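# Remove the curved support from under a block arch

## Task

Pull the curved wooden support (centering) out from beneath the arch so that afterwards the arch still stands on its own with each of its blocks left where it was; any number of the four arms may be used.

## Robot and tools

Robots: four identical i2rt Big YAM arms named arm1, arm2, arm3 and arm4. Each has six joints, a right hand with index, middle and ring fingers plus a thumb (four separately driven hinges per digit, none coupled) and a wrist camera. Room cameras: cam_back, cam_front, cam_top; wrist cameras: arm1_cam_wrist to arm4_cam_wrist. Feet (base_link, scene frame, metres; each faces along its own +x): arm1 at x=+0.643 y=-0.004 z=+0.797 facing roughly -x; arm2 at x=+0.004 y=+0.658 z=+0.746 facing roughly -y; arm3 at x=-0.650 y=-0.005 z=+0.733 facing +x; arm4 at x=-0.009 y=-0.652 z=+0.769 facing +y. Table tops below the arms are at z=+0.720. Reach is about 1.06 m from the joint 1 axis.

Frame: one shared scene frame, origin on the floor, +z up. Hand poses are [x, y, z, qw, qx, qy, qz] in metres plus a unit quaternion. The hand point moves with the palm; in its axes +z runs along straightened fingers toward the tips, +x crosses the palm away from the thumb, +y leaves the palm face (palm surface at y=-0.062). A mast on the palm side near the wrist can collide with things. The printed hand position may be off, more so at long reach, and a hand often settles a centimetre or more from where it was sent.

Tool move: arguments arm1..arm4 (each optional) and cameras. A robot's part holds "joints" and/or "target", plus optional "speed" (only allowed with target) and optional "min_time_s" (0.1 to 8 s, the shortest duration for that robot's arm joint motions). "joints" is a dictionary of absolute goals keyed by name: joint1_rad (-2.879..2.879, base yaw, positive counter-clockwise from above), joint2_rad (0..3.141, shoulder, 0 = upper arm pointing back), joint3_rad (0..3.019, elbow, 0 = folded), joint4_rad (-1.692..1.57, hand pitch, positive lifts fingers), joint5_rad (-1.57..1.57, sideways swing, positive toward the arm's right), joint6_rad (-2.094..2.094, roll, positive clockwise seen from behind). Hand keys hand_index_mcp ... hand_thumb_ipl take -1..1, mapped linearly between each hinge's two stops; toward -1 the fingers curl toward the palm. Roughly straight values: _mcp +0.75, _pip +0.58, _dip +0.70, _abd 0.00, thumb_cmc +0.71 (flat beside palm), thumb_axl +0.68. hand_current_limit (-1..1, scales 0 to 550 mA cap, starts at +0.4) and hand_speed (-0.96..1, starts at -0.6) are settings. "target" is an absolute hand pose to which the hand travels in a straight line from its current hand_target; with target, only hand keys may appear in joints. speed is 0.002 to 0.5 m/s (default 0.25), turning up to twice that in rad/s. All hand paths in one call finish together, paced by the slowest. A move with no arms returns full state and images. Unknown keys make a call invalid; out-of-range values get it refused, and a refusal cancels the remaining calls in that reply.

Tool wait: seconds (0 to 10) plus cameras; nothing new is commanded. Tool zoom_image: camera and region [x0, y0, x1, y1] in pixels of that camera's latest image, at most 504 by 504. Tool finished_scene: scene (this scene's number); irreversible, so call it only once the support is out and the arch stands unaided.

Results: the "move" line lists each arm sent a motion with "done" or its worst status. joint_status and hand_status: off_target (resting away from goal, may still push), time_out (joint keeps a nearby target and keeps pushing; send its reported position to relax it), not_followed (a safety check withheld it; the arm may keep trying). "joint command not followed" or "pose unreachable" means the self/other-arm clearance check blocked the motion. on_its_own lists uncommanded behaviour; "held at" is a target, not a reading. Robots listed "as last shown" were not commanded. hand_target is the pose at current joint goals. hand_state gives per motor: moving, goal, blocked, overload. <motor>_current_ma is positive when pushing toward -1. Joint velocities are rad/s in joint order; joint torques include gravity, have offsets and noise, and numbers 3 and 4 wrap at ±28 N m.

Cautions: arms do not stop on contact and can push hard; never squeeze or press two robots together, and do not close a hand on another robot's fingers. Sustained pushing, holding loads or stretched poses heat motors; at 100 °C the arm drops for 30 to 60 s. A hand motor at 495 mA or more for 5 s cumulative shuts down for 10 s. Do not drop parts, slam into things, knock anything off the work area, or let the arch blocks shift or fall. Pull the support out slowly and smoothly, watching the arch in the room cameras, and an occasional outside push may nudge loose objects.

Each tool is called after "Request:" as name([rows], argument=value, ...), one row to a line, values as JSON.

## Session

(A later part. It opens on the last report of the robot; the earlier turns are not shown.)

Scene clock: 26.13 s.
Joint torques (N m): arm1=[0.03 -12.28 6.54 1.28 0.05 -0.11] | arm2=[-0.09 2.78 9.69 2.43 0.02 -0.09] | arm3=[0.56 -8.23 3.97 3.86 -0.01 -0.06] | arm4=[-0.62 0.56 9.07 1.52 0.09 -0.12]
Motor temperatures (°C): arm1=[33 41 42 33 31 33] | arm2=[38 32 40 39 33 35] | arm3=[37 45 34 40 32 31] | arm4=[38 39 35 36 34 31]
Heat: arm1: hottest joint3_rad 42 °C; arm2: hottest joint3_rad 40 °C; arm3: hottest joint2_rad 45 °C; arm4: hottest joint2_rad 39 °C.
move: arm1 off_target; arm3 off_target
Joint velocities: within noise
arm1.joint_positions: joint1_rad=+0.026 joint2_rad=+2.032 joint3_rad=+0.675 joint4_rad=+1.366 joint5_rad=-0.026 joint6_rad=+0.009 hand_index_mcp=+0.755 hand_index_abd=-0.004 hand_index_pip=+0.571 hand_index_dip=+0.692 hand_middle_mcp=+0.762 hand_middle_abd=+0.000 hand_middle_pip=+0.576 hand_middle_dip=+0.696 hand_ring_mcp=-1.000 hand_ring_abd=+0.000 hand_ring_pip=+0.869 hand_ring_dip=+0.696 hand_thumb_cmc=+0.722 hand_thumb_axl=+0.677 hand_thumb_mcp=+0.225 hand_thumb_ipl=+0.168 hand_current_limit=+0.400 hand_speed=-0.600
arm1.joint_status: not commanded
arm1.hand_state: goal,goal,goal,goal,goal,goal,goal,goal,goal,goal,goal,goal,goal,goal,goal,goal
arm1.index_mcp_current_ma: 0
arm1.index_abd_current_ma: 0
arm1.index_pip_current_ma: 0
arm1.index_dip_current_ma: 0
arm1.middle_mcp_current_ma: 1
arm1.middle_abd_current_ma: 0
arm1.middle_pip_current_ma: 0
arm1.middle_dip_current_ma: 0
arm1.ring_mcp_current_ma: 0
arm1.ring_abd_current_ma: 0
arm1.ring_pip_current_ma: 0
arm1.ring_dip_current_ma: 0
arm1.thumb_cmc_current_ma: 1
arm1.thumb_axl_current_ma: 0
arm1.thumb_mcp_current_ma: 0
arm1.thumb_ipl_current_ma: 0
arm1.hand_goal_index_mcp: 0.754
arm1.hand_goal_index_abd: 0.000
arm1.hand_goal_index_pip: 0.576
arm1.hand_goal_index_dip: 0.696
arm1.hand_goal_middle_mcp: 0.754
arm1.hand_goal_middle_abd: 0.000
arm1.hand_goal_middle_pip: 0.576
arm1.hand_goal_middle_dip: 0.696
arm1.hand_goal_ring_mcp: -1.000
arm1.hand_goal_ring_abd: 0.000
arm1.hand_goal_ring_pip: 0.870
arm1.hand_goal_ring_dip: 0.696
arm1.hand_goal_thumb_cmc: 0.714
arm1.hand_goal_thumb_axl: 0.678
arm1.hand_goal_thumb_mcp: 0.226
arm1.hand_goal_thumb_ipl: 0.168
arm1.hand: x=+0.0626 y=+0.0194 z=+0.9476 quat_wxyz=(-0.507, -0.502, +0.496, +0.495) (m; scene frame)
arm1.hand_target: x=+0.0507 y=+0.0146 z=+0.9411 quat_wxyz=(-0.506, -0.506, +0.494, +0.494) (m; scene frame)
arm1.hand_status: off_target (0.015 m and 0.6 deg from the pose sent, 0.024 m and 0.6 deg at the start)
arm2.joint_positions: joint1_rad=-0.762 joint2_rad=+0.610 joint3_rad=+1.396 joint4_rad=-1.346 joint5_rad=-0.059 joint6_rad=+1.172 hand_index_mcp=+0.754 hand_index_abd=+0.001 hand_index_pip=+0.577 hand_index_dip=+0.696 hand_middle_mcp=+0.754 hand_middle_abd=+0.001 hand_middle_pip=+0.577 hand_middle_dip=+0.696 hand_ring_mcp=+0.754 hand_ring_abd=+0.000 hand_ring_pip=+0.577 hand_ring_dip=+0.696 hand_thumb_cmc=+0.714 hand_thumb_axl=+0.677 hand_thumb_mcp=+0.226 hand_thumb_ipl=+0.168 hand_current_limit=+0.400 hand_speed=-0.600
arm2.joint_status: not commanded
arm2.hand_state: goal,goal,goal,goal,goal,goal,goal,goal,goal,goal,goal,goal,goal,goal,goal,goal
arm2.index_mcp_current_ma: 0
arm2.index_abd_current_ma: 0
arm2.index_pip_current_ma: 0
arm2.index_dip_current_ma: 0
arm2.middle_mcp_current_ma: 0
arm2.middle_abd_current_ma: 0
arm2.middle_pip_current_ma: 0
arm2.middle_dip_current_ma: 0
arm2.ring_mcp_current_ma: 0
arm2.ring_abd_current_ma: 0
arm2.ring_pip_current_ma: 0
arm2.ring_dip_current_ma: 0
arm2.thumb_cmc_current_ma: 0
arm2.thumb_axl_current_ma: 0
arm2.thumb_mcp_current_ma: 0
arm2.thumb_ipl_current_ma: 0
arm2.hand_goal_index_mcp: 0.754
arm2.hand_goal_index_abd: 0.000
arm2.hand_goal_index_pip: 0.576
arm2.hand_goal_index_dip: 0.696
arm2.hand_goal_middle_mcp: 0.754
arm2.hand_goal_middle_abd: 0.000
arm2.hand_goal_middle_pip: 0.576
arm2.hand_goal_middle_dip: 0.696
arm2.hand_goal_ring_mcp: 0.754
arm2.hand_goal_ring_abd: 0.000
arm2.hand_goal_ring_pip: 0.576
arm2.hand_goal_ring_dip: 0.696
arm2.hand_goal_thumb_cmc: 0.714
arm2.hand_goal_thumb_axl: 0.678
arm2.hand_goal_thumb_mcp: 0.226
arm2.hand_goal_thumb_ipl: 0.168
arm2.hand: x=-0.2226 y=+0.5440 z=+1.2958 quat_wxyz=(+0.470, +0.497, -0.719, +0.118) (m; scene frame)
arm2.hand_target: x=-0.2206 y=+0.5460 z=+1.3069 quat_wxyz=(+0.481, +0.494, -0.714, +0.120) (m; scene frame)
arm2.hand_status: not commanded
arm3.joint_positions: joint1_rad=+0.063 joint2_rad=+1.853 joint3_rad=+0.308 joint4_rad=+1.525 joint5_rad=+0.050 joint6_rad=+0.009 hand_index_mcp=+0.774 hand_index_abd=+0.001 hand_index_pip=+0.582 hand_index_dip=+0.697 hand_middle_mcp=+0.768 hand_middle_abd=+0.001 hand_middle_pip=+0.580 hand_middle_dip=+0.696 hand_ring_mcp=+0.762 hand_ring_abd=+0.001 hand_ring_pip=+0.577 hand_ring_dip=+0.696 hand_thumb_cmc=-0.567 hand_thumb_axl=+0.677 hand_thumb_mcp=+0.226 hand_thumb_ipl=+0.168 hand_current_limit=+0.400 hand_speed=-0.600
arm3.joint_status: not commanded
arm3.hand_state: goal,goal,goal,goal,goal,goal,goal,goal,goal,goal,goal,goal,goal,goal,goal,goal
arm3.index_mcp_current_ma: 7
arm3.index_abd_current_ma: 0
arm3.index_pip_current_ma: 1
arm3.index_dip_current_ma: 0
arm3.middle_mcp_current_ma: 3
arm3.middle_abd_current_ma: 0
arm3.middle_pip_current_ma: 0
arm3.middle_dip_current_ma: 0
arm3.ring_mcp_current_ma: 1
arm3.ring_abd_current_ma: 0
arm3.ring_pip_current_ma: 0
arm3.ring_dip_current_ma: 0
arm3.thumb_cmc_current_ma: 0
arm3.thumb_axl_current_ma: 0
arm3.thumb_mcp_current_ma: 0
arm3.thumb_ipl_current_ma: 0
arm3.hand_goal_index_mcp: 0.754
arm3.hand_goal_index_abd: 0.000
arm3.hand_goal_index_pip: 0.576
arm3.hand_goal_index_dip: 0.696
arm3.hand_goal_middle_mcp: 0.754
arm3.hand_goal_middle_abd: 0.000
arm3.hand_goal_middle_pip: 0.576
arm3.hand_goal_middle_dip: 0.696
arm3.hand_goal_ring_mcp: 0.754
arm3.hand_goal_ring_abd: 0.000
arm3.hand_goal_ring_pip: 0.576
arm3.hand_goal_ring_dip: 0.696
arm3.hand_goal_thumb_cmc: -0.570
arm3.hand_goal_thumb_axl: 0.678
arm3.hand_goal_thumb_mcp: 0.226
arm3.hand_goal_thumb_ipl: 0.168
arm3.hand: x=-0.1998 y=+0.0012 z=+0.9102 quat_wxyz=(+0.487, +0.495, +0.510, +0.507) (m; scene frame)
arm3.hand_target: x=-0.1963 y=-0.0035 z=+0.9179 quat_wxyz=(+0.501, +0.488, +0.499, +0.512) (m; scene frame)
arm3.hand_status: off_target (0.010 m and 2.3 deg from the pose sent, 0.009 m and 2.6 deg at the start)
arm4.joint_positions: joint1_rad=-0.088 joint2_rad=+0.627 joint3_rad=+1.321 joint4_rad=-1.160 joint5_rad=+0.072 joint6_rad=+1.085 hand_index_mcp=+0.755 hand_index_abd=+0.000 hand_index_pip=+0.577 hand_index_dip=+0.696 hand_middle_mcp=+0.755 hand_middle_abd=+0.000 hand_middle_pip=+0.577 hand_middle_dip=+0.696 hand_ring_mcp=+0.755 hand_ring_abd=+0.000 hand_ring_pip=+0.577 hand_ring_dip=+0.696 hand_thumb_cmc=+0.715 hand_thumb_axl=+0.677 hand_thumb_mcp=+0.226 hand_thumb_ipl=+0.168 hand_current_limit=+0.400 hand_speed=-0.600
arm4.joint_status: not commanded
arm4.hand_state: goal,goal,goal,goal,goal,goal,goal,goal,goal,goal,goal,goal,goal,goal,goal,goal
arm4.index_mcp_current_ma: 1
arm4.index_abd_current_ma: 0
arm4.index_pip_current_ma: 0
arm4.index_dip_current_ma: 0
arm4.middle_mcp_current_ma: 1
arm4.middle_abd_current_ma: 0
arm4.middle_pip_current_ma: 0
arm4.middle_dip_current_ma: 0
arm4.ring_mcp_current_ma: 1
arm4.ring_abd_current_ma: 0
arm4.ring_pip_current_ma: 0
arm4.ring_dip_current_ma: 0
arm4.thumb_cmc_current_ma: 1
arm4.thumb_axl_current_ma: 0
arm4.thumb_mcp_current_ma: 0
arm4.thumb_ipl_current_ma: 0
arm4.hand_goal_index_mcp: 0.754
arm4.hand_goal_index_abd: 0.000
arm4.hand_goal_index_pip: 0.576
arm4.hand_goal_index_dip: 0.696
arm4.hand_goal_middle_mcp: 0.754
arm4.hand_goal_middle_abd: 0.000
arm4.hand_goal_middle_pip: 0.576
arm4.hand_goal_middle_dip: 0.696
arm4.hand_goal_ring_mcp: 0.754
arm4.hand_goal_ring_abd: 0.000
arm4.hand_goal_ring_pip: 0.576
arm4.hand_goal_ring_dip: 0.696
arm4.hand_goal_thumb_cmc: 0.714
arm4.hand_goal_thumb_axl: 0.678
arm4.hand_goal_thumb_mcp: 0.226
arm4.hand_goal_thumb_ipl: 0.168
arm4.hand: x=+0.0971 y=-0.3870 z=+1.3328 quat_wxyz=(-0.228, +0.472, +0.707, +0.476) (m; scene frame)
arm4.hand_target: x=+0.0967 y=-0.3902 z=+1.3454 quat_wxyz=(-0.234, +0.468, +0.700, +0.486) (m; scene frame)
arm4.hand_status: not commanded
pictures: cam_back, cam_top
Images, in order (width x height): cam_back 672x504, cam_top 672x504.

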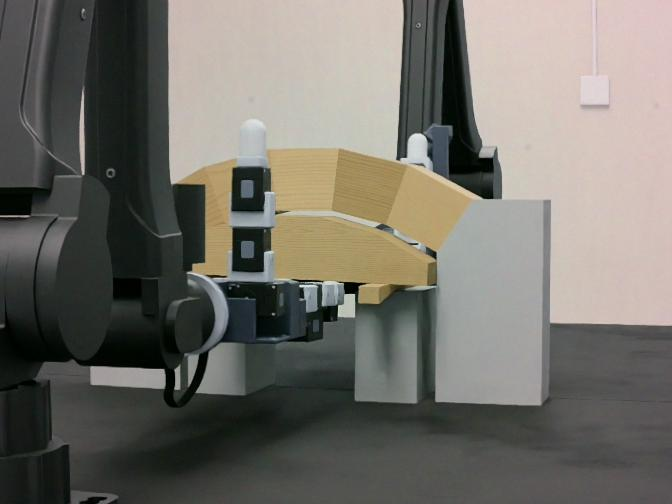

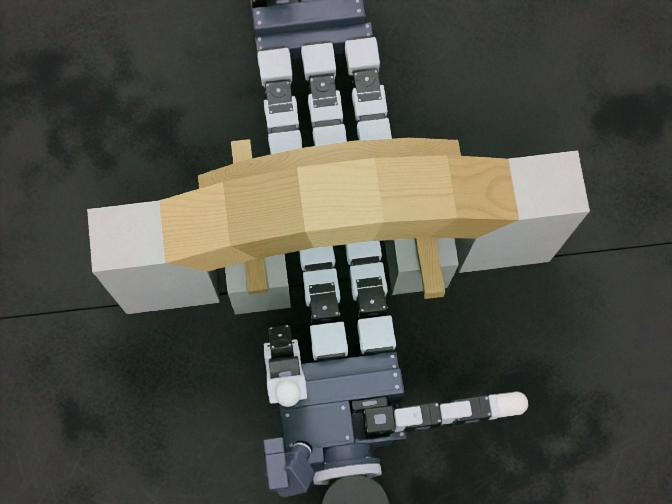

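Request:
move(arm3={"target": [-0.196, -0.0035, 0.924, 0.507, 0.4811, 0.4924, 0.5189], "speed": 0.03}, arm1={"target": [0.040, 0.0145, 0.940, -0.5058, -0.5058, 0.4942, 0.4942], "speed": 0.03}, cameras=["cam_back", "cam_top"])

Request:
zoom_image(camera="cam_back", region=[200, 190, 460, 320])

Scene clock: 27.33 s.
Joint torques (N m): arm1=[0.21 -12.16 6.86 1.24 0.09 -0.09] | arm2=[-0.09 2.78 9.69 2.44 0.02 -0.08] | arm3=[-0.03 -8.23 4.12 4.05 0 -0.05] | arm4=[-0.5 0.56 9.07 1.57 0.08 -0.12]
Motor temperatures (°C): arm1=[33 41 42 33 31 33] | arm2=[38 32 40 39 33 35] | arm3=[37 45 34 40 32 31] | arm4=[38 39 35 36 34 31]
Heat: arm1: hottest joint3_rad 42 °C; arm2: hottest joint3_rad 40 °C; arm3: hottest joint2_rad 45 °C; arm4: hottest joint2_rad 39 °C.
move: arm1 off_target; arm3 off_target
Joint velocities: within noise
arm1.joint_positions: joint1_rad=+0.027 joint2_rad=+2.041 joint3_rad=+0.699 joint4_rad=+1.351 joint5_rad=-0.026 joint6_rad=+0.009 hand_index_mcp=+0.753 hand_index_abd=-0.004 hand_index_pip=+0.571 hand_index_dip=+0.692 hand_middle_mcp=+0.761 hand_middle_abd=+0.000 hand_middle_pip=+0.576 hand_middle_dip=+0.696 hand_ring_mcp=-1.000 hand_ring_abd=+0.000 hand_ring_pip=+0.869 hand_ring_dip=+0.696 hand_thumb_cmc=+0.722 hand_thumb_axl=+0.677 hand_thumb_mcp=+0.225 hand_thumb_ipl=+0.168 hand_current_limit=+0.400 hand_speed=-0.600
arm1.joint_status: not commanded
arm1.hand_state: goal,goal,goal,goal,goal,goal,goal,goal,goal,goal,goal,goal,goal,goal,goal,goal
arm1.index_mcp_current_ma: 0
arm1.index_abd_current_ma: 0
arm1.index_pip_current_ma: 0
arm1.index_dip_current_ma: 0
arm1.middle_mcp_current_ma: 1
arm1.middle_abd_current_ma: 0
arm1.middle_pip_current_ma: 0
arm1.middle_dip_current_ma: 0
arm1.ring_mcp_current_ma: 0
arm1.ring_abd_current_ma: 0
arm1.ring_pip_current_ma: 0
arm1.ring_dip_current_ma: 0
arm1.thumb_cmc_current_ma: 1
arm1.thumb_axl_current_ma: 0
arm1.thumb_mcp_current_ma: 0
arm1.thumb_ipl_current_ma: 0
arm1.hand_goal_index_mcp: 0.754
arm1.hand_goal_index_abd: 0.000
arm1.hand_goal_index_pip: 0.576
arm1.hand_goal_index_dip: 0.696
arm1.hand_goal_middle_mcp: 0.754
arm1.hand_goal_middle_abd: 0.000
arm1.hand_goal_middle_pip: 0.576
arm1.hand_goal_middle_dip: 0.696
arm1.hand_goal_ring_mcp: -1.000
arm1.hand_goal_ring_abd: 0.000
arm1.hand_goal_ring_pip: 0.870
arm1.hand_goal_ring_dip: 0.696
arm1.hand_goal_thumb_cmc: 0.714
arm1.hand_goal_thumb_axl: 0.678
arm1.hand_goal_thumb_mcp: 0.226
arm1.hand_goal_thumb_ipl: 0.168
arm1.hand: x=+0.0541 y=+0.0193 z=+0.9471 quat_wxyz=(-0.507, -0.502, +0.496, +0.495) (m; scene frame)
arm1.hand_target: x=+0.0409 y=+0.0144 z=+0.9401 quat_wxyz=(-0.506, -0.506, +0.494, +0.494) (m; scene frame)
arm1.hand_status: off_target (0.016 m and 0.6 deg from the pose sent, 0.024 m and 0.6 deg at the start)
arm2, arm4: as last shown
arm3.joint_positions: joint1_rad=+0.063 joint2_rad=+1.855 joint3_rad=+0.308 joint4_rad=+1.530 joint5_rad=+0.050 joint6_rad=+0.009 hand_index_mcp=+0.780 hand_index_abd=+0.001 hand_index_pip=+0.585 hand_index_dip=+0.697 hand_middle_mcp=+0.772 hand_middle_abd=+0.001 hand_middle_pip=+0.582 hand_middle_dip=+0.696 hand_ring_mcp=+0.764 hand_ring_abd=+0.001 hand_ring_pip=+0.578 hand_ring_dip=+0.696 hand_thumb_cmc=-0.567 hand_thumb_axl=+0.677 hand_thumb_mcp=+0.226 hand_thumb_ipl=+0.168 hand_current_limit=+0.400 hand_speed=-0.600
arm3.joint_status: not commanded
arm3.hand_state: blocked,goal,goal,goal,goal,goal,goal,goal,goal,goal,goal,goal,goal,goal,goal,goal
arm3.index_mcp_current_ma: 12
arm3.index_abd_current_ma: 0
arm3.index_pip_current_ma: 1
arm3.index_dip_current_ma: 0
arm3.middle_mcp_current_ma: 6
arm3.middle_abd_current_ma: 0
arm3.middle_pip_current_ma: 1
arm3.middle_dip_current_ma: 0
arm3.ring_mcp_current_ma: 2
arm3.ring_abd_current_ma: 0
arm3.ring_pip_current_ma: 0
arm3.ring_dip_current_ma: 0
arm3.thumb_cmc_current_ma: 0
arm3.thumb_axl_current_ma: 0
arm3.thumb_mcp_current_ma: 0
arm3.thumb_ipl_current_ma: 0
arm3.hand_goal_index_mcp: 0.754
arm3.hand_goal_index_abd: 0.000
arm3.hand_goal_index_pip: 0.576
arm3.hand_goal_index_dip: 0.696
arm3.hand_goal_middle_mcp: 0.754
arm3.hand_goal_middle_abd: 0.000
arm3.hand_goal_middle_pip: 0.576
arm3.hand_goal_middle_dip: 0.696
arm3.hand_goal_ring_mcp: 0.754
arm3.hand_goal_ring_abd: 0.000
arm3.hand_goal_ring_pip: 0.576
arm3.hand_goal_ring_dip: 0.696
arm3.hand_goal_thumb_cmc: -0.570
arm3.hand_goal_thumb_axl: 0.678
arm3.hand_goal_thumb_mcp: 0.226
arm3.hand_goal_thumb_ipl: 0.168
arm3.hand: x=-0.2001 y=+0.0012 z=+0.9104 quat_wxyz=(+0.488, +0.495, +0.509, +0.508) (m; scene frame)
arm3.hand_target: x=-0.1964 y=-0.0035 z=+0.9240 quat_wxyz=(+0.505, +0.483, +0.494, +0.517) (m; scene frame)
arm3.hand_status: off_target (0.015 m and 3.6 deg from the pose sent, 0.015 m and 3.7 deg at the start; a joint's target at an end of its range on 22 of 29 steps)
pictures: cam_back, cam_top
Images, in order (width x height): cam_back 672x504, cam_top 672x504.

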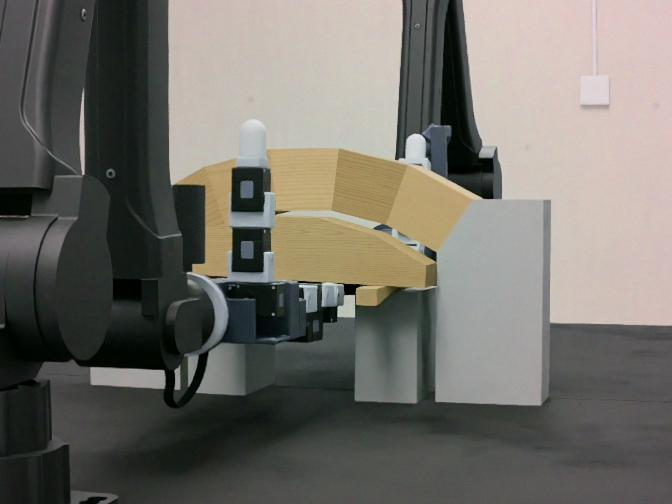

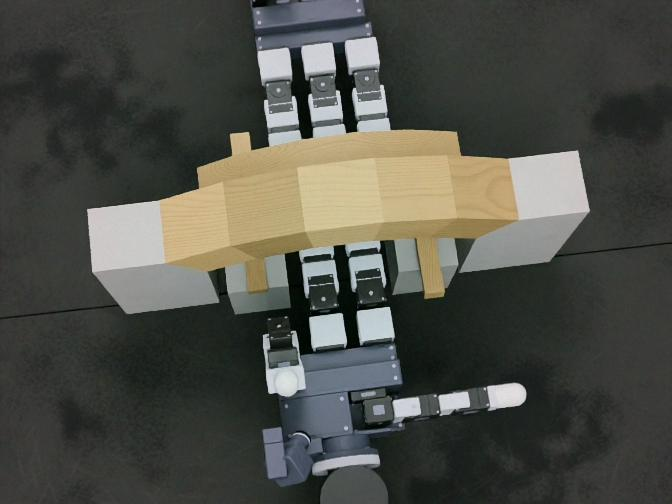

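Scaled by 1.938 from the camera's 672x504 image, which has a finer 960x720 frame.

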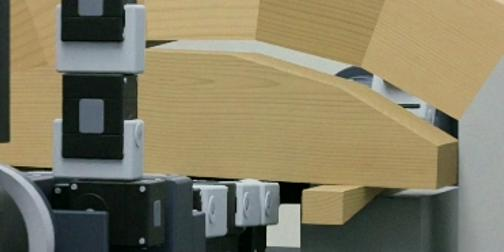

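Request:
move(arm3={"target": [-0.196, -0.0035, 0.930, 0.507, 0.4811, 0.4924, 0.5189], "speed": 0.03, "joints": {"hand_index_mcp": 0.732, "hand_middle_mcp": 0.738, "hand_ring_mcp": 0.742}}, arm1={"target": [0.030, 0.0143, 0.939, -0.5058, -0.5058, 0.4942, 0.4942], "speed": 0.03}, cameras=["cam_back", "cam_top"])

Request:
zoom_image(camera="cam_back", region=[200, 190, 460, 320])

Scene clock: 28.50 s.
Joint torques (N m): arm1=[-0.09 -12.63 7.32 1.18 0.09 -0.11] | arm2=[-0.09 2.73 9.7 2.44 0.02 -0.09] | arm3=[-0.09 -9.93 4.19 3.38 -0.08 -0.08] | arm4=[-0.56 0.62 9.07 1.55 0.08 -0.13]
Motor temperatures (°C): arm1=[33 41 42 33 31 33] | arm2=[38 32 40 39 33 35] | arm3=[36 46 34 40 32 31] | arm4=[38 39 35 36 34 31]
Heat: arm1: hottest joint3_rad 42 °C; arm2: hottest joint3_rad 40 °C; arm3: hottest joint2_rad 46 °C; arm4: hottest joint2_rad 39 °C.
move: arm1 off_target; arm3 off_target
Joint velocities: within noise
arm1.joint_positions: joint1_rad=+0.027 joint2_rad=+2.051 joint3_rad=+0.726 joint4_rad=+1.334 joint5_rad=-0.026 joint6_rad=+0.009 hand_index_mcp=+0.750 hand_index_abd=-0.004 hand_index_pip=+0.570 hand_index_dip=+0.692 hand_middle_mcp=+0.760 hand_middle_abd=+0.000 hand_middle_pip=+0.576 hand_middle_dip=+0.696 hand_ring_mcp=-1.000 hand_ring_abd=+0.000 hand_ring_pip=+0.869 hand_ring_dip=+0.696 hand_thumb_cmc=+0.722 hand_thumb_axl=+0.677 hand_thumb_mcp=+0.225 hand_thumb_ipl=+0.168 hand_current_limit=+0.400 hand_speed=-0.600
arm1.joint_status: not commanded
arm1.hand_state: goal,goal,goal,goal,goal,goal,goal,goal,goal,goal,goal,goal,goal,goal,goal,goal
arm1.index_mcp_current_ma: 0
arm1.index_abd_current_ma: 0
arm1.index_pip_current_ma: -1
arm1.index_dip_current_ma: 0
arm1.middle_mcp_current_ma: 1
arm1.middle_abd_current_ma: 0
arm1.middle_pip_current_ma: 0
arm1.middle_dip_current_ma: 0
arm1.ring_mcp_current_ma: 0
arm1.ring_abd_current_ma: 0
arm1.ring_pip_current_ma: 0
arm1.ring_dip_current_ma: 0
arm1.thumb_cmc_current_ma: 1
arm1.thumb_axl_current_ma: 0
arm1.thumb_mcp_current_ma: 0
arm1.thumb_ipl_current_ma: 0
arm1.hand_goal_index_mcp: 0.754
arm1.hand_goal_index_abd: 0.000
arm1.hand_goal_index_pip: 0.576
arm1.hand_goal_index_dip: 0.696
arm1.hand_goal_middle_mcp: 0.754
arm1.hand_goal_middle_abd: 0.000
arm1.hand_goal_middle_pip: 0.576
arm1.hand_goal_middle_dip: 0.696
arm1.hand_goal_ring_mcp: -1.000
arm1.hand_goal_ring_abd: 0.000
arm1.hand_goal_ring_pip: 0.870
arm1.hand_goal_ring_dip: 0.696
arm1.hand_goal_thumb_cmc: 0.714
arm1.hand_goal_thumb_axl: 0.678
arm1.hand_goal_thumb_mcp: 0.226
arm1.hand_goal_thumb_ipl: 0.168
arm1.hand: x=+0.0448 y=+0.0190 z=+0.9462 quat_wxyz=(-0.508, -0.502, +0.496, +0.495) (m; scene frame)
arm1.hand_target: x=+0.0310 y=+0.0141 z=+0.9390 quat_wxyz=(-0.506, -0.506, +0.494, +0.494) (m; scene frame)
arm1.hand_status: off_target (0.017 m and 0.6 deg from the pose sent, 0.026 m and 0.6 deg at the start)
arm2, arm4: as last shown
arm3.joint_positions: joint1_rad=+0.063 joint2_rad=+1.855 joint3_rad=+0.308 joint4_rad=+1.530 joint5_rad=+0.050 joint6_rad=+0.009 hand_index_mcp=+0.780 hand_index_abd=+0.001 hand_index_pip=+0.591 hand_index_dip=+0.698 hand_middle_mcp=+0.772 hand_middle_abd=+0.001 hand_middle_pip=+0.584 hand_middle_dip=+0.696 hand_ring_mcp=+0.763 hand_ring_abd=+0.001 hand_ring_pip=+0.578 hand_ring_dip=+0.696 hand_thumb_cmc=-0.567 hand_thumb_axl=+0.677 hand_thumb_mcp=+0.226 hand_thumb_ipl=+0.168 hand_current_limit=+0.400 hand_speed=-0.600
arm3.joint_status: hand_index_mcp off_target (ended at +0.780, target +0.732); hand_middle_mcp off_target (ended at +0.772, target +0.738); hand_ring_mcp off_target (ended at +0.763, target +0.742)
arm3.hand_state: blocked,goal,goal,goal,blocked,goal,goal,goal,blocked,goal,goal,goal,goal,goal,goal,goal
arm3.index_mcp_current_ma: 40
arm3.index_abd_current_ma: 0
arm3.index_pip_current_ma: 4
arm3.index_dip_current_ma: 0
arm3.middle_mcp_current_ma: 20
arm3.middle_abd_current_ma: 0
arm3.middle_pip_current_ma: 1
arm3.middle_dip_current_ma: 0
arm3.ring_mcp_current_ma: 8
arm3.ring_abd_current_ma: 0
arm3.ring_pip_current_ma: 0
arm3.ring_dip_current_ma: 0
arm3.thumb_cmc_current_ma: 0
arm3.thumb_axl_current_ma: 0
arm3.thumb_mcp_current_ma: 0
arm3.thumb_ipl_current_ma: 0
arm3.hand_goal_index_mcp: 0.732
arm3.hand_goal_index_abd: 0.000
arm3.hand_goal_index_pip: 0.576
arm3.hand_goal_index_dip: 0.696
arm3.hand_goal_middle_mcp: 0.738
arm3.hand_goal_middle_abd: 0.000
arm3.hand_goal_middle_pip: 0.576
arm3.hand_goal_middle_dip: 0.696
arm3.hand_goal_ring_mcp: 0.742
arm3.hand_goal_ring_abd: 0.000
arm3.hand_goal_ring_pip: 0.576
arm3.hand_goal_ring_dip: 0.696
arm3.hand_goal_thumb_cmc: -0.570
arm3.hand_goal_thumb_axl: 0.678
arm3.hand_goal_thumb_mcp: 0.226
arm3.hand_goal_thumb_ipl: 0.168
arm3.hand: x=-0.2001 y=+0.0012 z=+0.9104 quat_wxyz=(+0.488, +0.495, +0.509, +0.508) (m; scene frame)
arm3.hand_target: x=-0.1967 y=-0.0035 z=+0.9298 quat_wxyz=(+0.507, +0.481, +0.492, +0.519) (m; scene frame)
arm3.hand_status: off_target (0.021 m and 3.6 deg from the pose sent, 0.021 m and 3.6 deg at the start)
pictures: cam_back, cam_top
Images, in order (width x height): cam_back 672x504, cam_top 672x504.

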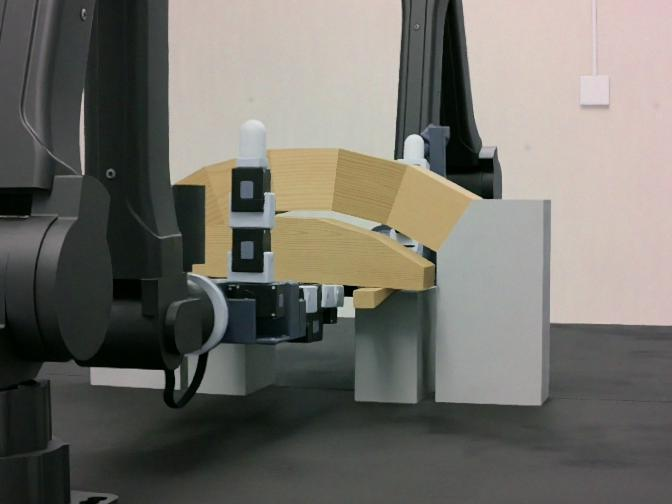

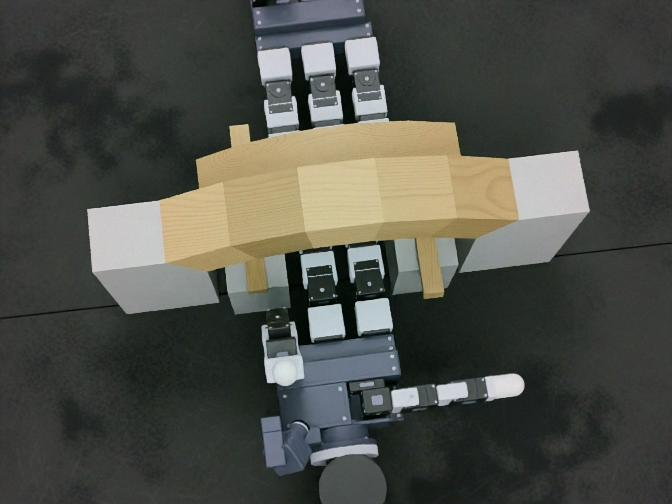

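Scaled by 1.938 from the camera's 672x504 image, which has a finer 960x720 frame.

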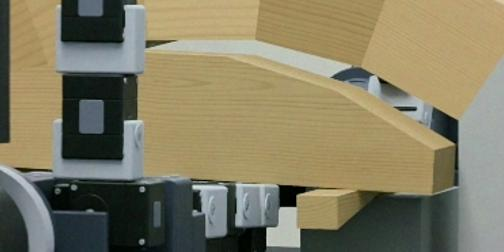

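Request:
move(arm3={"target": [-0.196, -0.0035, 0.936, 0.507, 0.4811, 0.4924, 0.5189], "speed": 0.03, "joints": {"hand_index_mcp": 0.724, "hand_middle_mcp": 0.728, "hand_ring_mcp": 0.732}}, arm1={"target": [0.020, 0.0141, 0.938, -0.5058, -0.5058, 0.4942, 0.4942], "speed": 0.03}, cameras=["cam_back", "cam_top"])

Request:
zoom_image(camera="cam_back", region=[200, 190, 460, 320])

Scene clock: 29.87 s.
Joint torques (N m): arm1=[-0.03 -13.27 7.34 1.4 0.04 -0.07] | arm2=[-0.09 2.78 9.69 2.43 0.02 -0.09] | arm3=[0.56 -10.34 4.19 3.62 -0.02 -0.09] | arm4=[-0.56 0.56 9.05 1.57 0.08 -0.13]
Motor temperatures (°C): arm1=[33 41 42 33 31 33] | arm2=[38 32 40 39 33 35] | arm3=[36 46 34 40 32 31] | arm4=[38 39 35 36 34 31]
Heat: arm1: hottest joint3_rad 42 °C; arm2: hottest joint3_rad 40 °C; arm3: hottest joint2_rad 46 °C; arm4: hottest joint2_rad 39 °C.
move: arm1 off_target; arm3 off_target
Joint velocities: within noise
arm1.joint_positions: joint1_rad=+0.028 joint2_rad=+2.066 joint3_rad=+0.756 joint4_rad=+1.311 joint5_rad=-0.024 joint6_rad=+0.008 hand_index_mcp=+0.750 hand_index_abd=-0.003 hand_index_pip=+0.567 hand_index_dip=+0.691 hand_middle_mcp=+0.762 hand_middle_abd=+0.000 hand_middle_pip=+0.576 hand_middle_dip=+0.695 hand_ring_mcp=-1.000 hand_ring_abd=+0.000 hand_ring_pip=+0.869 hand_ring_dip=+0.696 hand_thumb_cmc=+0.722 hand_thumb_axl=+0.677 hand_thumb_mcp=+0.225 hand_thumb_ipl=+0.168 hand_current_limit=+0.400 hand_speed=-0.600
arm1.joint_status: not commanded
arm1.hand_state: goal,goal,goal,goal,goal,goal,goal,goal,goal,goal,goal,goal,goal,goal,goal,goal
arm1.index_mcp_current_ma: 0
arm1.index_abd_current_ma: 0
arm1.index_pip_current_ma: -1
arm1.index_dip_current_ma: -1
arm1.middle_mcp_current_ma: 1
arm1.middle_abd_current_ma: 0
arm1.middle_pip_current_ma: 0
arm1.middle_dip_current_ma: 0
arm1.ring_mcp_current_ma: 0
arm1.ring_abd_current_ma: 0
arm1.ring_pip_current_ma: 0
arm1.ring_dip_current_ma: 0
arm1.thumb_cmc_current_ma: 1
arm1.thumb_axl_current_ma: 0
arm1.thumb_mcp_current_ma: 0
arm1.thumb_ipl_current_ma: 0
arm1.hand_goal_index_mcp: 0.754
arm1.hand_goal_index_abd: 0.000
arm1.hand_goal_index_pip: 0.576
arm1.hand_goal_index_dip: 0.696
arm1.hand_goal_middle_mcp: 0.754
arm1.hand_goal_middle_abd: 0.000
arm1.hand_goal_middle_pip: 0.576
arm1.hand_goal_middle_dip: 0.696
arm1.hand_goal_ring_mcp: -1.000
arm1.hand_goal_ring_abd: 0.000
arm1.hand_goal_ring_pip: 0.870
arm1.hand_goal_ring_dip: 0.696
arm1.hand_goal_thumb_cmc: 0.714
arm1.hand_goal_thumb_axl: 0.678
arm1.hand_goal_thumb_mcp: 0.226
arm1.hand_goal_thumb_ipl: 0.168
arm1.hand: x=+0.0340 y=+0.0191 z=+0.9418 quat_wxyz=(-0.505, -0.503, +0.498, +0.493) (m; scene frame)
arm1.hand_target: x=+0.0208 y=+0.0140 z=+0.9380 quat_wxyz=(-0.506, -0.506, +0.494, +0.494) (m; scene frame)
arm1.hand_status: off_target (0.015 m and 0.5 deg from the pose sent, 0.027 m and 0.6 deg at the start)
arm2, arm4: as last shown
arm3.joint_positions: joint1_rad=+0.063 joint2_rad=+1.835 joint3_rad=+0.308 joint4_rad=+1.495 joint5_rad=+0.050 joint6_rad=+0.008 hand_index_mcp=+0.780 hand_index_abd=+0.001 hand_index_pip=+0.592 hand_index_dip=+0.701 hand_middle_mcp=+0.772 hand_middle_abd=+0.001 hand_middle_pip=+0.593 hand_middle_dip=+0.699 hand_ring_mcp=+0.764 hand_ring_abd=+0.000 hand_ring_pip=+0.591 hand_ring_dip=+0.702 hand_thumb_cmc=-0.567 hand_thumb_axl=+0.677 hand_thumb_mcp=+0.226 hand_thumb_ipl=+0.168 hand_current_limit=+0.400 hand_speed=-0.600
arm3.joint_status: hand_index_mcp off_target (ended at +0.780, target +0.724); hand_middle_mcp off_target (ended at +0.772, target +0.728); hand_ring_mcp off_target (ended at +0.764, target +0.732)
arm3.hand_state: blocked,goal,goal,goal,blocked,goal,goal,goal,blocked,goal,goal,goal,goal,goal,goal,goal
arm3.index_mcp_current_ma: 54
arm3.index_abd_current_ma: 0
arm3.index_pip_current_ma: 4
arm3.index_dip_current_ma: 0
arm3.middle_mcp_current_ma: 33
arm3.middle_abd_current_ma: 0
arm3.middle_pip_current_ma: 4
arm3.middle_dip_current_ma: 0
arm3.ring_mcp_current_ma: 18
arm3.ring_abd_current_ma: 0
arm3.ring_pip_current_ma: 4
arm3.ring_dip_current_ma: 1
arm3.thumb_cmc_current_ma: 0
arm3.thumb_axl_current_ma: 0
arm3.thumb_mcp_current_ma: 0
arm3.thumb_ipl_current_ma: 0
arm3.hand_goal_index_mcp: 0.724
arm3.hand_goal_index_abd: 0.000
arm3.hand_goal_index_pip: 0.576
arm3.hand_goal_index_dip: 0.696
arm3.hand_goal_middle_mcp: 0.728
arm3.hand_goal_middle_abd: 0.000
arm3.hand_goal_middle_pip: 0.576
arm3.hand_goal_middle_dip: 0.696
arm3.hand_goal_ring_mcp: 0.732
arm3.hand_goal_ring_abd: 0.000
arm3.hand_goal_ring_pip: 0.576
arm3.hand_goal_ring_dip: 0.696
arm3.hand_goal_thumb_cmc: -0.570
arm3.hand_goal_thumb_axl: 0.678
arm3.hand_goal_thumb_mcp: 0.226
arm3.hand_goal_thumb_ipl: 0.168
arm3.hand: x=-0.1983 y=+0.0016 z=+0.9105 quat_wxyz=(+0.484, +0.498, +0.514, +0.504) (m; scene frame)
arm3.hand_target: x=-0.1968 y=-0.0034 z=+0.9355 quat_wxyz=(+0.507, +0.481, +0.492, +0.519) (m; scene frame)
arm3.hand_status: off_target (0.026 m and 4.4 deg from the pose sent, 0.026 m and 3.6 deg at the start)
pictures: cam_back, cam_top
Images, in order (width x height): cam_back 672x504, cam_top 672x504.

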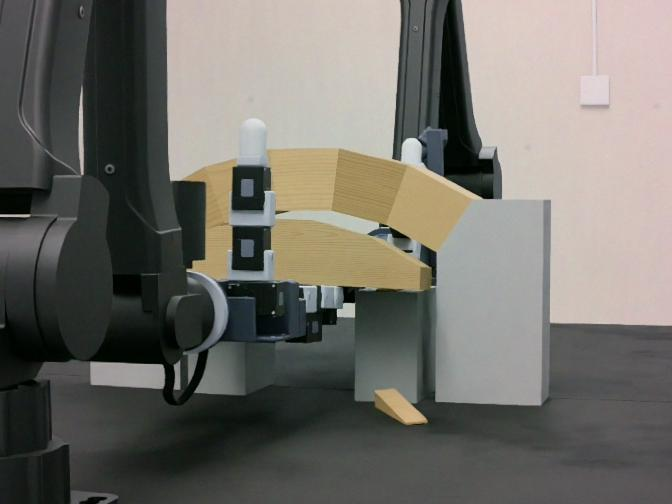

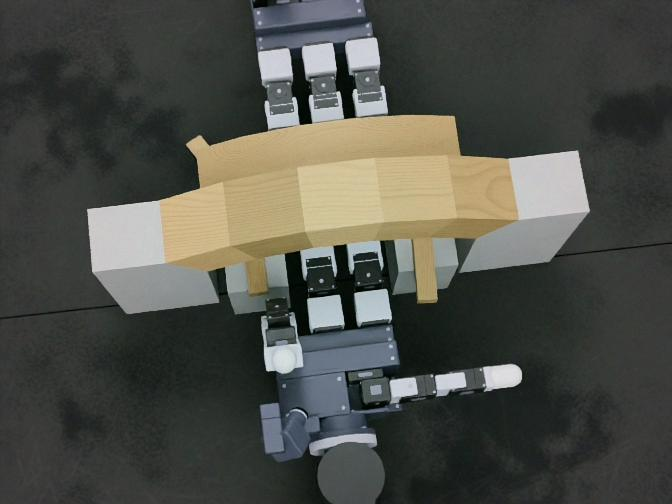

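Scaled by 1.938 from the camera's 672x504 image, which has a finer 960x720 frame.

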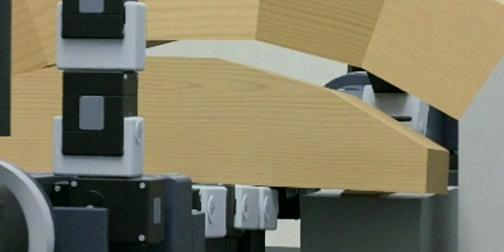

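Request:
move(arm3={"target": [-0.196, -0.0035, 0.942, 0.507, 0.4811, 0.4924, 0.5189], "speed": 0.03, "joints": {"hand_index_mcp": 0.716, "hand_middle_mcp": 0.718, "hand_ring_mcp": 0.72}}, arm1={"target": [0.008, 0.0139, 0.938, -0.5058, -0.5058, 0.4942, 0.4942], "speed": 0.03}, cameras=["cam_back", "cam_top", "cam_front"])

Request:
zoom_image(camera="cam_back", region=[200, 190, 460, 320])

Request:
zoom_image(camera="cam_top", region=[180, 30, 480, 270])

Scene clock: 31.07 s.
Joint torques (N m): arm1=[-0.15 -13.57 8.61 1.2 0.07 -0.06] | arm2=[-0.03 2.78 9.69 2.43 0.02 -0.09] | arm3=[-0.26 -11.81 5.24 3.86 0 -0.1] | arm4=[-0.56 0.67 9.06 1.55 0.09 -0.12]
Motor temperatures (°C): arm1=[33 41 42 33 31 33] | arm2=[38 32 40 39 33 35] | arm3=[36 46 34 40 32 31] | arm4=[38 39 35 36 34 31]
Heat: arm1: hottest joint3_rad 42 °C; arm2: hottest joint3_rad 40 °C; arm3: hottest joint2_rad 46 °C; arm4: hottest joint2_rad 39 °C.
move: arm1 off_target; arm3 off_target
Joint velocities: within noise
arm1.joint_positions: joint1_rad=+0.028 joint2_rad=+2.074 joint3_rad=+0.774 joint4_rad=+1.290 joint5_rad=-0.023 joint6_rad=+0.008 hand_index_mcp=+0.750 hand_index_abd=-0.003 hand_index_pip=+0.567 hand_index_dip=+0.691 hand_middle_mcp=+0.763 hand_middle_abd=+0.000 hand_middle_pip=+0.576 hand_middle_dip=+0.695 hand_ring_mcp=-1.000 hand_ring_abd=+0.000 hand_ring_pip=+0.869 hand_ring_dip=+0.696 hand_thumb_cmc=+0.722 hand_thumb_axl=+0.677 hand_thumb_mcp=+0.225 hand_thumb_ipl=+0.168 hand_current_limit=+0.400 hand_speed=-0.600
arm1.joint_status: not commanded
arm1.hand_state: goal,goal,goal,goal,goal,goal,goal,goal,goal,goal,goal,goal,goal,goal,goal,goal
arm1.index_mcp_current_ma: 0
arm1.index_abd_current_ma: 0
arm1.index_pip_current_ma: -1
arm1.index_dip_current_ma: -1
arm1.middle_mcp_current_ma: 1
arm1.middle_abd_current_ma: 0
arm1.middle_pip_current_ma: 0
arm1.middle_dip_current_ma: 0
arm1.ring_mcp_current_ma: 0
arm1.ring_abd_current_ma: 0
arm1.ring_pip_current_ma: 0
arm1.ring_dip_current_ma: 0
arm1.thumb_cmc_current_ma: 1
arm1.thumb_axl_current_ma: 0
arm1.thumb_mcp_current_ma: 0
arm1.thumb_ipl_current_ma: 0
arm1.hand_goal_index_mcp: 0.754
arm1.hand_goal_index_abd: 0.000
arm1.hand_goal_index_pip: 0.576
arm1.hand_goal_index_dip: 0.696
arm1.hand_goal_middle_mcp: 0.754
arm1.hand_goal_middle_abd: 0.000
arm1.hand_goal_middle_pip: 0.576
arm1.hand_goal_middle_dip: 0.696
arm1.hand_goal_ring_mcp: -1.000
arm1.hand_goal_ring_abd: 0.000
arm1.hand_goal_ring_pip: 0.870
arm1.hand_goal_ring_dip: 0.696
arm1.hand_goal_thumb_cmc: 0.714
arm1.hand_goal_thumb_axl: 0.678
arm1.hand_goal_thumb_mcp: 0.226
arm1.hand_goal_thumb_ipl: 0.168
arm1.hand: x=+0.0269 y=+0.0192 z=+0.9383 quat_wxyz=(-0.502, -0.506, +0.501, +0.491) (m; scene frame)
arm1.hand_target: x=+0.0094 y=+0.0139 z=+0.9381 quat_wxyz=(-0.506, -0.506, +0.494, +0.494) (m; scene frame)
arm1.hand_status: off_target (0.020 m and 1.0 deg from the pose sent, 0.027 m and 0.6 deg at the start)
arm2, arm4: as last shown
arm3.joint_positions: joint1_rad=+0.063 joint2_rad=+1.814 joint3_rad=+0.293 joint4_rad=+1.465 joint5_rad=+0.050 joint6_rad=+0.008 hand_index_mcp=+0.780 hand_index_abd=+0.001 hand_index_pip=+0.592 hand_index_dip=+0.701 hand_middle_mcp=+0.772 hand_middle_abd=+0.000 hand_middle_pip=+0.593 hand_middle_dip=+0.699 hand_ring_mcp=+0.764 hand_ring_abd=+0.000 hand_ring_pip=+0.591 hand_ring_dip=+0.702 hand_thumb_cmc=-0.567 hand_thumb_axl=+0.677 hand_thumb_mcp=+0.226 hand_thumb_ipl=+0.168 hand_current_limit=+0.400 hand_speed=-0.600
arm3.joint_status: hand_index_mcp off_target (ended at +0.780, target +0.716); hand_middle_mcp off_target (ended at +0.772, target +0.718); hand_ring_mcp off_target (ended at +0.764, target +0.720)
arm3.hand_state: blocked,goal,goal,goal,blocked,goal,goal,goal,blocked,goal,goal,goal,goal,goal,goal,goal
arm3.index_mcp_current_ma: 70
arm3.index_abd_current_ma: 0
arm3.index_pip_current_ma: 4
arm3.index_dip_current_ma: 0
arm3.middle_mcp_current_ma: 50
arm3.middle_abd_current_ma: 0
arm3.middle_pip_current_ma: 4
arm3.middle_dip_current_ma: 0
arm3.ring_mcp_current_ma: 34
arm3.ring_abd_current_ma: 0
arm3.ring_pip_current_ma: 4
arm3.ring_dip_current_ma: 1
arm3.thumb_cmc_current_ma: 0
arm3.thumb_axl_current_ma: 0
arm3.thumb_mcp_current_ma: 0
arm3.thumb_ipl_current_ma: 0
arm3.hand_goal_index_mcp: 0.716
arm3.hand_goal_index_abd: 0.000
arm3.hand_goal_index_pip: 0.576
arm3.hand_goal_index_dip: 0.696
arm3.hand_goal_middle_mcp: 0.718
arm3.hand_goal_middle_abd: 0.000
arm3.hand_goal_middle_pip: 0.576
arm3.hand_goal_middle_dip: 0.696
arm3.hand_goal_ring_mcp: 0.720
arm3.hand_goal_ring_abd: 0.000
arm3.hand_goal_ring_pip: 0.576
arm3.hand_goal_ring_dip: 0.696
arm3.hand_goal_thumb_cmc: -0.570
arm3.hand_goal_thumb_axl: 0.678
arm3.hand_goal_thumb_mcp: 0.226
arm3.hand_goal_thumb_ipl: 0.168
arm3.hand: x=-0.2016 y=+0.0013 z=+0.9082 quat_wxyz=(+0.479, +0.503, +0.520, +0.497) (m; scene frame)
arm3.hand_target: x=-0.1975 y=-0.0034 z=+0.9413 quat_wxyz=(+0.507, +0.481, +0.492, +0.519) (m; scene frame)
arm3.hand_status: off_target (0.035 m and 5.7 deg from the pose sent, 0.032 m and 4.4 deg at the start)
pictures: cam_back, cam_front, cam_top
Images, in order (width x height): cam_back 672x504, cam_front 672x504, cam_top 672x504.

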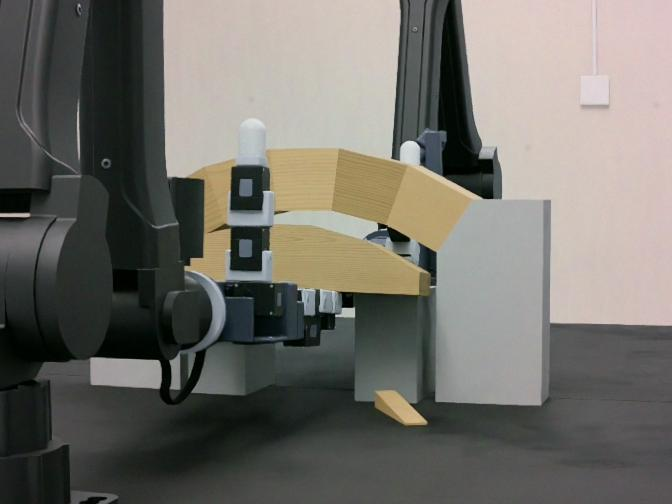

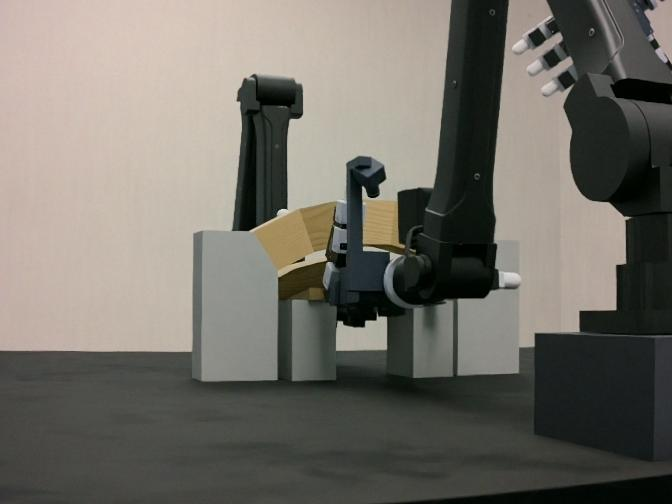

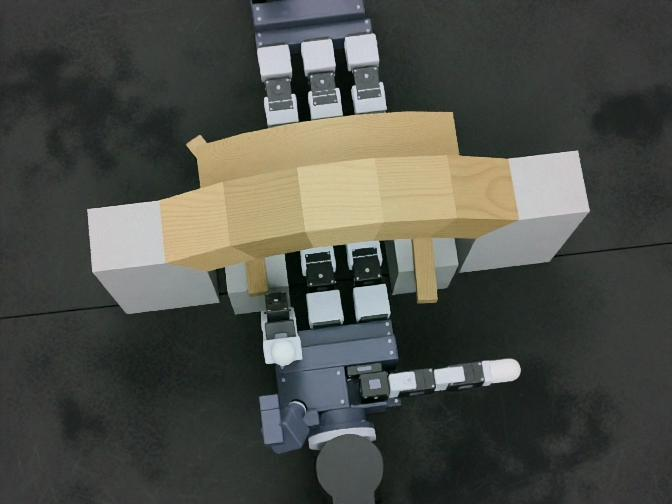

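Scaled by 1.938 from the camera's 672x504 image, which has a finer 960x720 frame.

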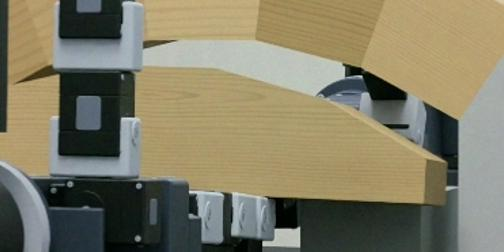

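Scaled by 1.680 from the camera's 672x504 image, which has a finer 960x720 frame.

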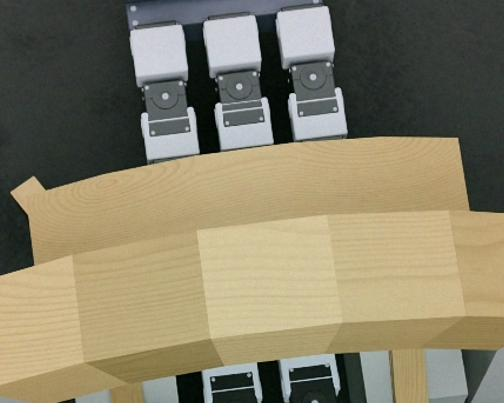

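Request:
move(arm3={"target": [-0.245, -0.0025, 0.946, 0.507, 0.4811, 0.4924, 0.5189], "speed": 0.04}, cameras=["cam_back", "cam_top", "cam_front"])

Request:
zoom_image(camera="cam_back", region=[150, 200, 450, 440])

Scene clock: 33.23 s.
Joint torques (N m): arm1=[0.09 -14.1 6.63 1.5 0.05 -0.09] | arm2=[-0.09 2.78 9.69 2.43 0.02 -0.09] | arm3=[0.79 -9.93 2.71 5.14 0.11 -0.05] | arm4=[-0.56 0.56 9.06 1.55 0.08 -0.12]
Motor temperatures (°C): arm1=[33 41 42 33 31 33] | arm2=[38 32 41 39 33 35] | arm3=[36 46 34 40 32 31] | arm4=[38 39 36 36 34 31]
Heat: arm1: hottest joint3_rad 42 °C; arm2: hottest joint3_rad 41 °C; arm3: hottest joint2_rad 46 °C; arm4: hottest joint2_rad 39 °C.
move: arm3 off_target
Joint velocities: within noise
arm1, arm2, arm4: as last shown
arm1.joint_positions: joint1_rad=+0.029 joint2_rad=+2.077 joint3_rad=+0.800 joint4_rad=+1.283 joint5_rad=-0.023 joint6_rad=+0.008 hand_index_mcp=+0.761 hand_index_abd=-0.003 hand_index_pip=+0.576 hand_index_dip=+0.694 hand_middle_mcp=+0.766 hand_middle_abd=+0.000 hand_middle_pip=+0.578 hand_middle_dip=+0.695 hand_ring_mcp=-1.000 hand_ring_abd=+0.000 hand_ring_pip=+0.869 hand_ring_dip=+0.696 hand_thumb_cmc=+0.722 hand_thumb_axl=+0.677 hand_thumb_mcp=+0.225 hand_thumb_ipl=+0.168 hand_current_limit=+0.400 hand_speed=-0.600
arm1.index_mcp_current_ma: 1
arm1.index_pip_current_ma: 0
arm1.index_dip_current_ma: 0
arm1.middle_mcp_current_ma: 3
arm1.hand: x=+0.0190 y=+0.0186 z=+0.9441 quat_wxyz=(-0.506, -0.502, +0.497, +0.495) (m; scene frame)
arm1.hand_target: x=+0.0094 y=+0.0138 z=+0.9383 quat_wxyz=(-0.506, -0.506, +0.494, +0.494) (m; scene frame)
arm3.joint_positions: joint1_rad=+0.063 joint2_rad=+1.748 joint3_rad=+0.187 joint4_rad=+1.508 joint5_rad=+0.066 joint6_rad=+0.008 hand_index_mcp=+0.780 hand_index_abd=+0.001 hand_index_pip=+0.592 hand_index_dip=+0.702 hand_middle_mcp=+0.772 hand_middle_abd=+0.000 hand_middle_pip=+0.593 hand_middle_dip=+0.700 hand_ring_mcp=+0.764 hand_ring_abd=+0.000 hand_ring_pip=+0.591 hand_ring_dip=+0.702 hand_thumb_cmc=-0.567 hand_thumb_axl=+0.677 hand_thumb_mcp=+0.226 hand_thumb_ipl=+0.168 hand_current_limit=+0.400 hand_speed=-0.600
arm3.joint_status: not commanded
arm3.hand_state: blocked,goal,goal,goal,blocked,goal,goal,goal,blocked,goal,goal,goal,goal,goal,goal,goal
arm3.index_mcp_current_ma: 70
arm3.index_abd_current_ma: 0
arm3.index_pip_current_ma: 4
arm3.index_dip_current_ma: 1
arm3.middle_mcp_current_ma: 50
arm3.middle_abd_current_ma: 0
arm3.middle_pip_current_ma: 4
arm3.middle_dip_current_ma: 0
arm3.ring_mcp_current_ma: 34
arm3.ring_abd_current_ma: 0
arm3.ring_pip_current_ma: 4
arm3.ring_dip_current_ma: 1
arm3.thumb_cmc_current_ma: 0
arm3.thumb_axl_current_ma: 0
arm3.thumb_mcp_current_ma: 0
arm3.thumb_ipl_current_ma: 0
arm3.hand_goal_index_mcp: 0.716
arm3.hand_goal_index_abd: 0.000
arm3.hand_goal_index_pip: 0.576
arm3.hand_goal_index_dip: 0.696
arm3.hand_goal_middle_mcp: 0.718
arm3.hand_goal_middle_abd: 0.000
arm3.hand_goal_middle_pip: 0.576
arm3.hand_goal_middle_dip: 0.696
arm3.hand_goal_ring_mcp: 0.720
arm3.hand_goal_ring_abd: 0.000
arm3.hand_goal_ring_pip: 0.576
arm3.hand_goal_ring_dip: 0.696
arm3.hand_goal_thumb_cmc: -0.570
arm3.hand_goal_thumb_axl: 0.678
arm3.hand_goal_thumb_mcp: 0.226
arm3.hand_goal_thumb_ipl: 0.168
arm3.hand: x=-0.2407 y=-0.0048 z=+0.9176 quat_wxyz=(+0.484, +0.506, +0.516, +0.494) (m; scene frame)
arm3.hand_target: x=-0.2455 y=-0.0027 z=+0.9451 quat_wxyz=(+0.506, +0.482, +0.493, +0.518) (m; scene frame)
arm3.hand_status: off_target (0.029 m and 5.5 deg from the pose sent, 0.058 m and 5.7 deg at the start; a joint's target at an end of its range on 21 of 53 steps)
pictures: cam_back, cam_front, cam_top
Images, in order (width x height): cam_back 672x504, cam_front 672x504, cam_top 672x504.

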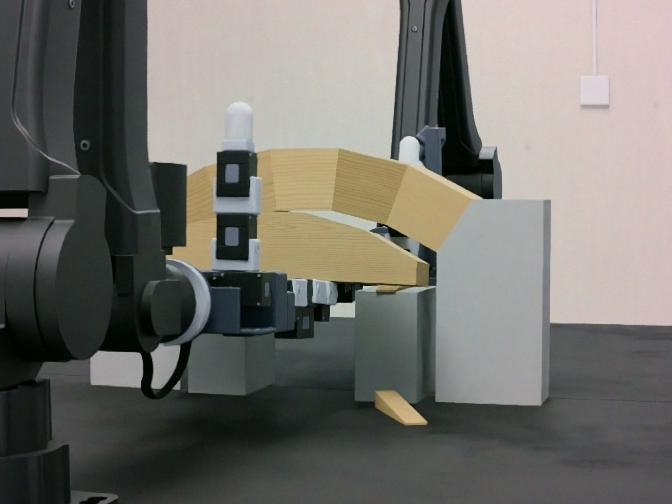

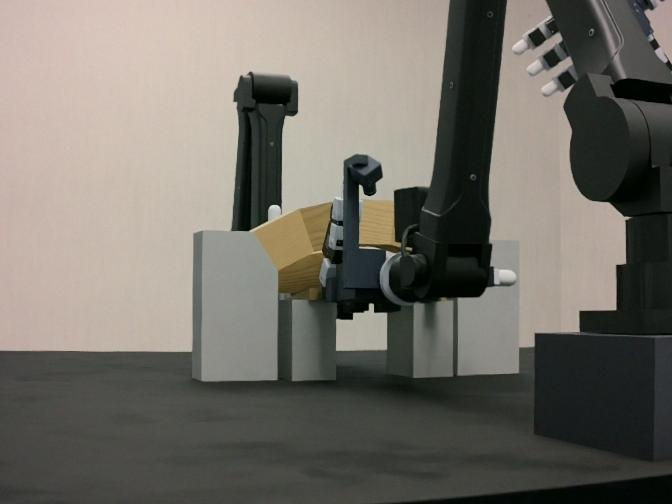

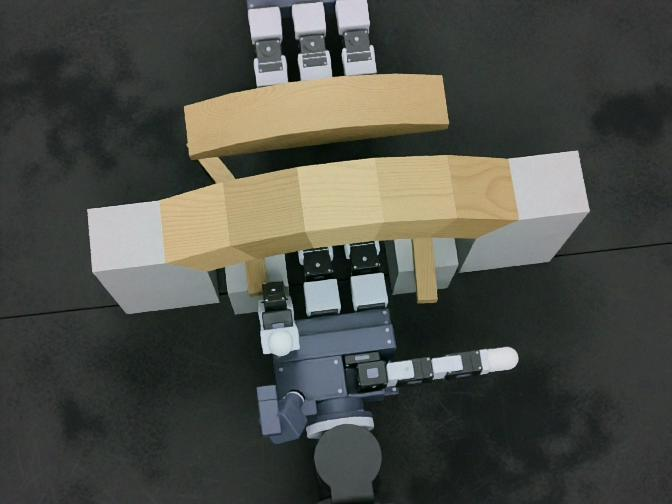

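Scaled by 1.680 from the camera's 672x504 image, which has a finer 960x720 frame.

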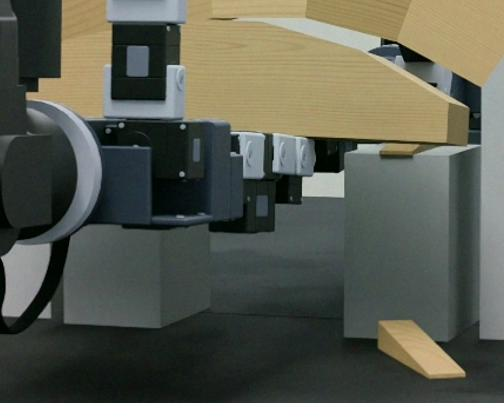

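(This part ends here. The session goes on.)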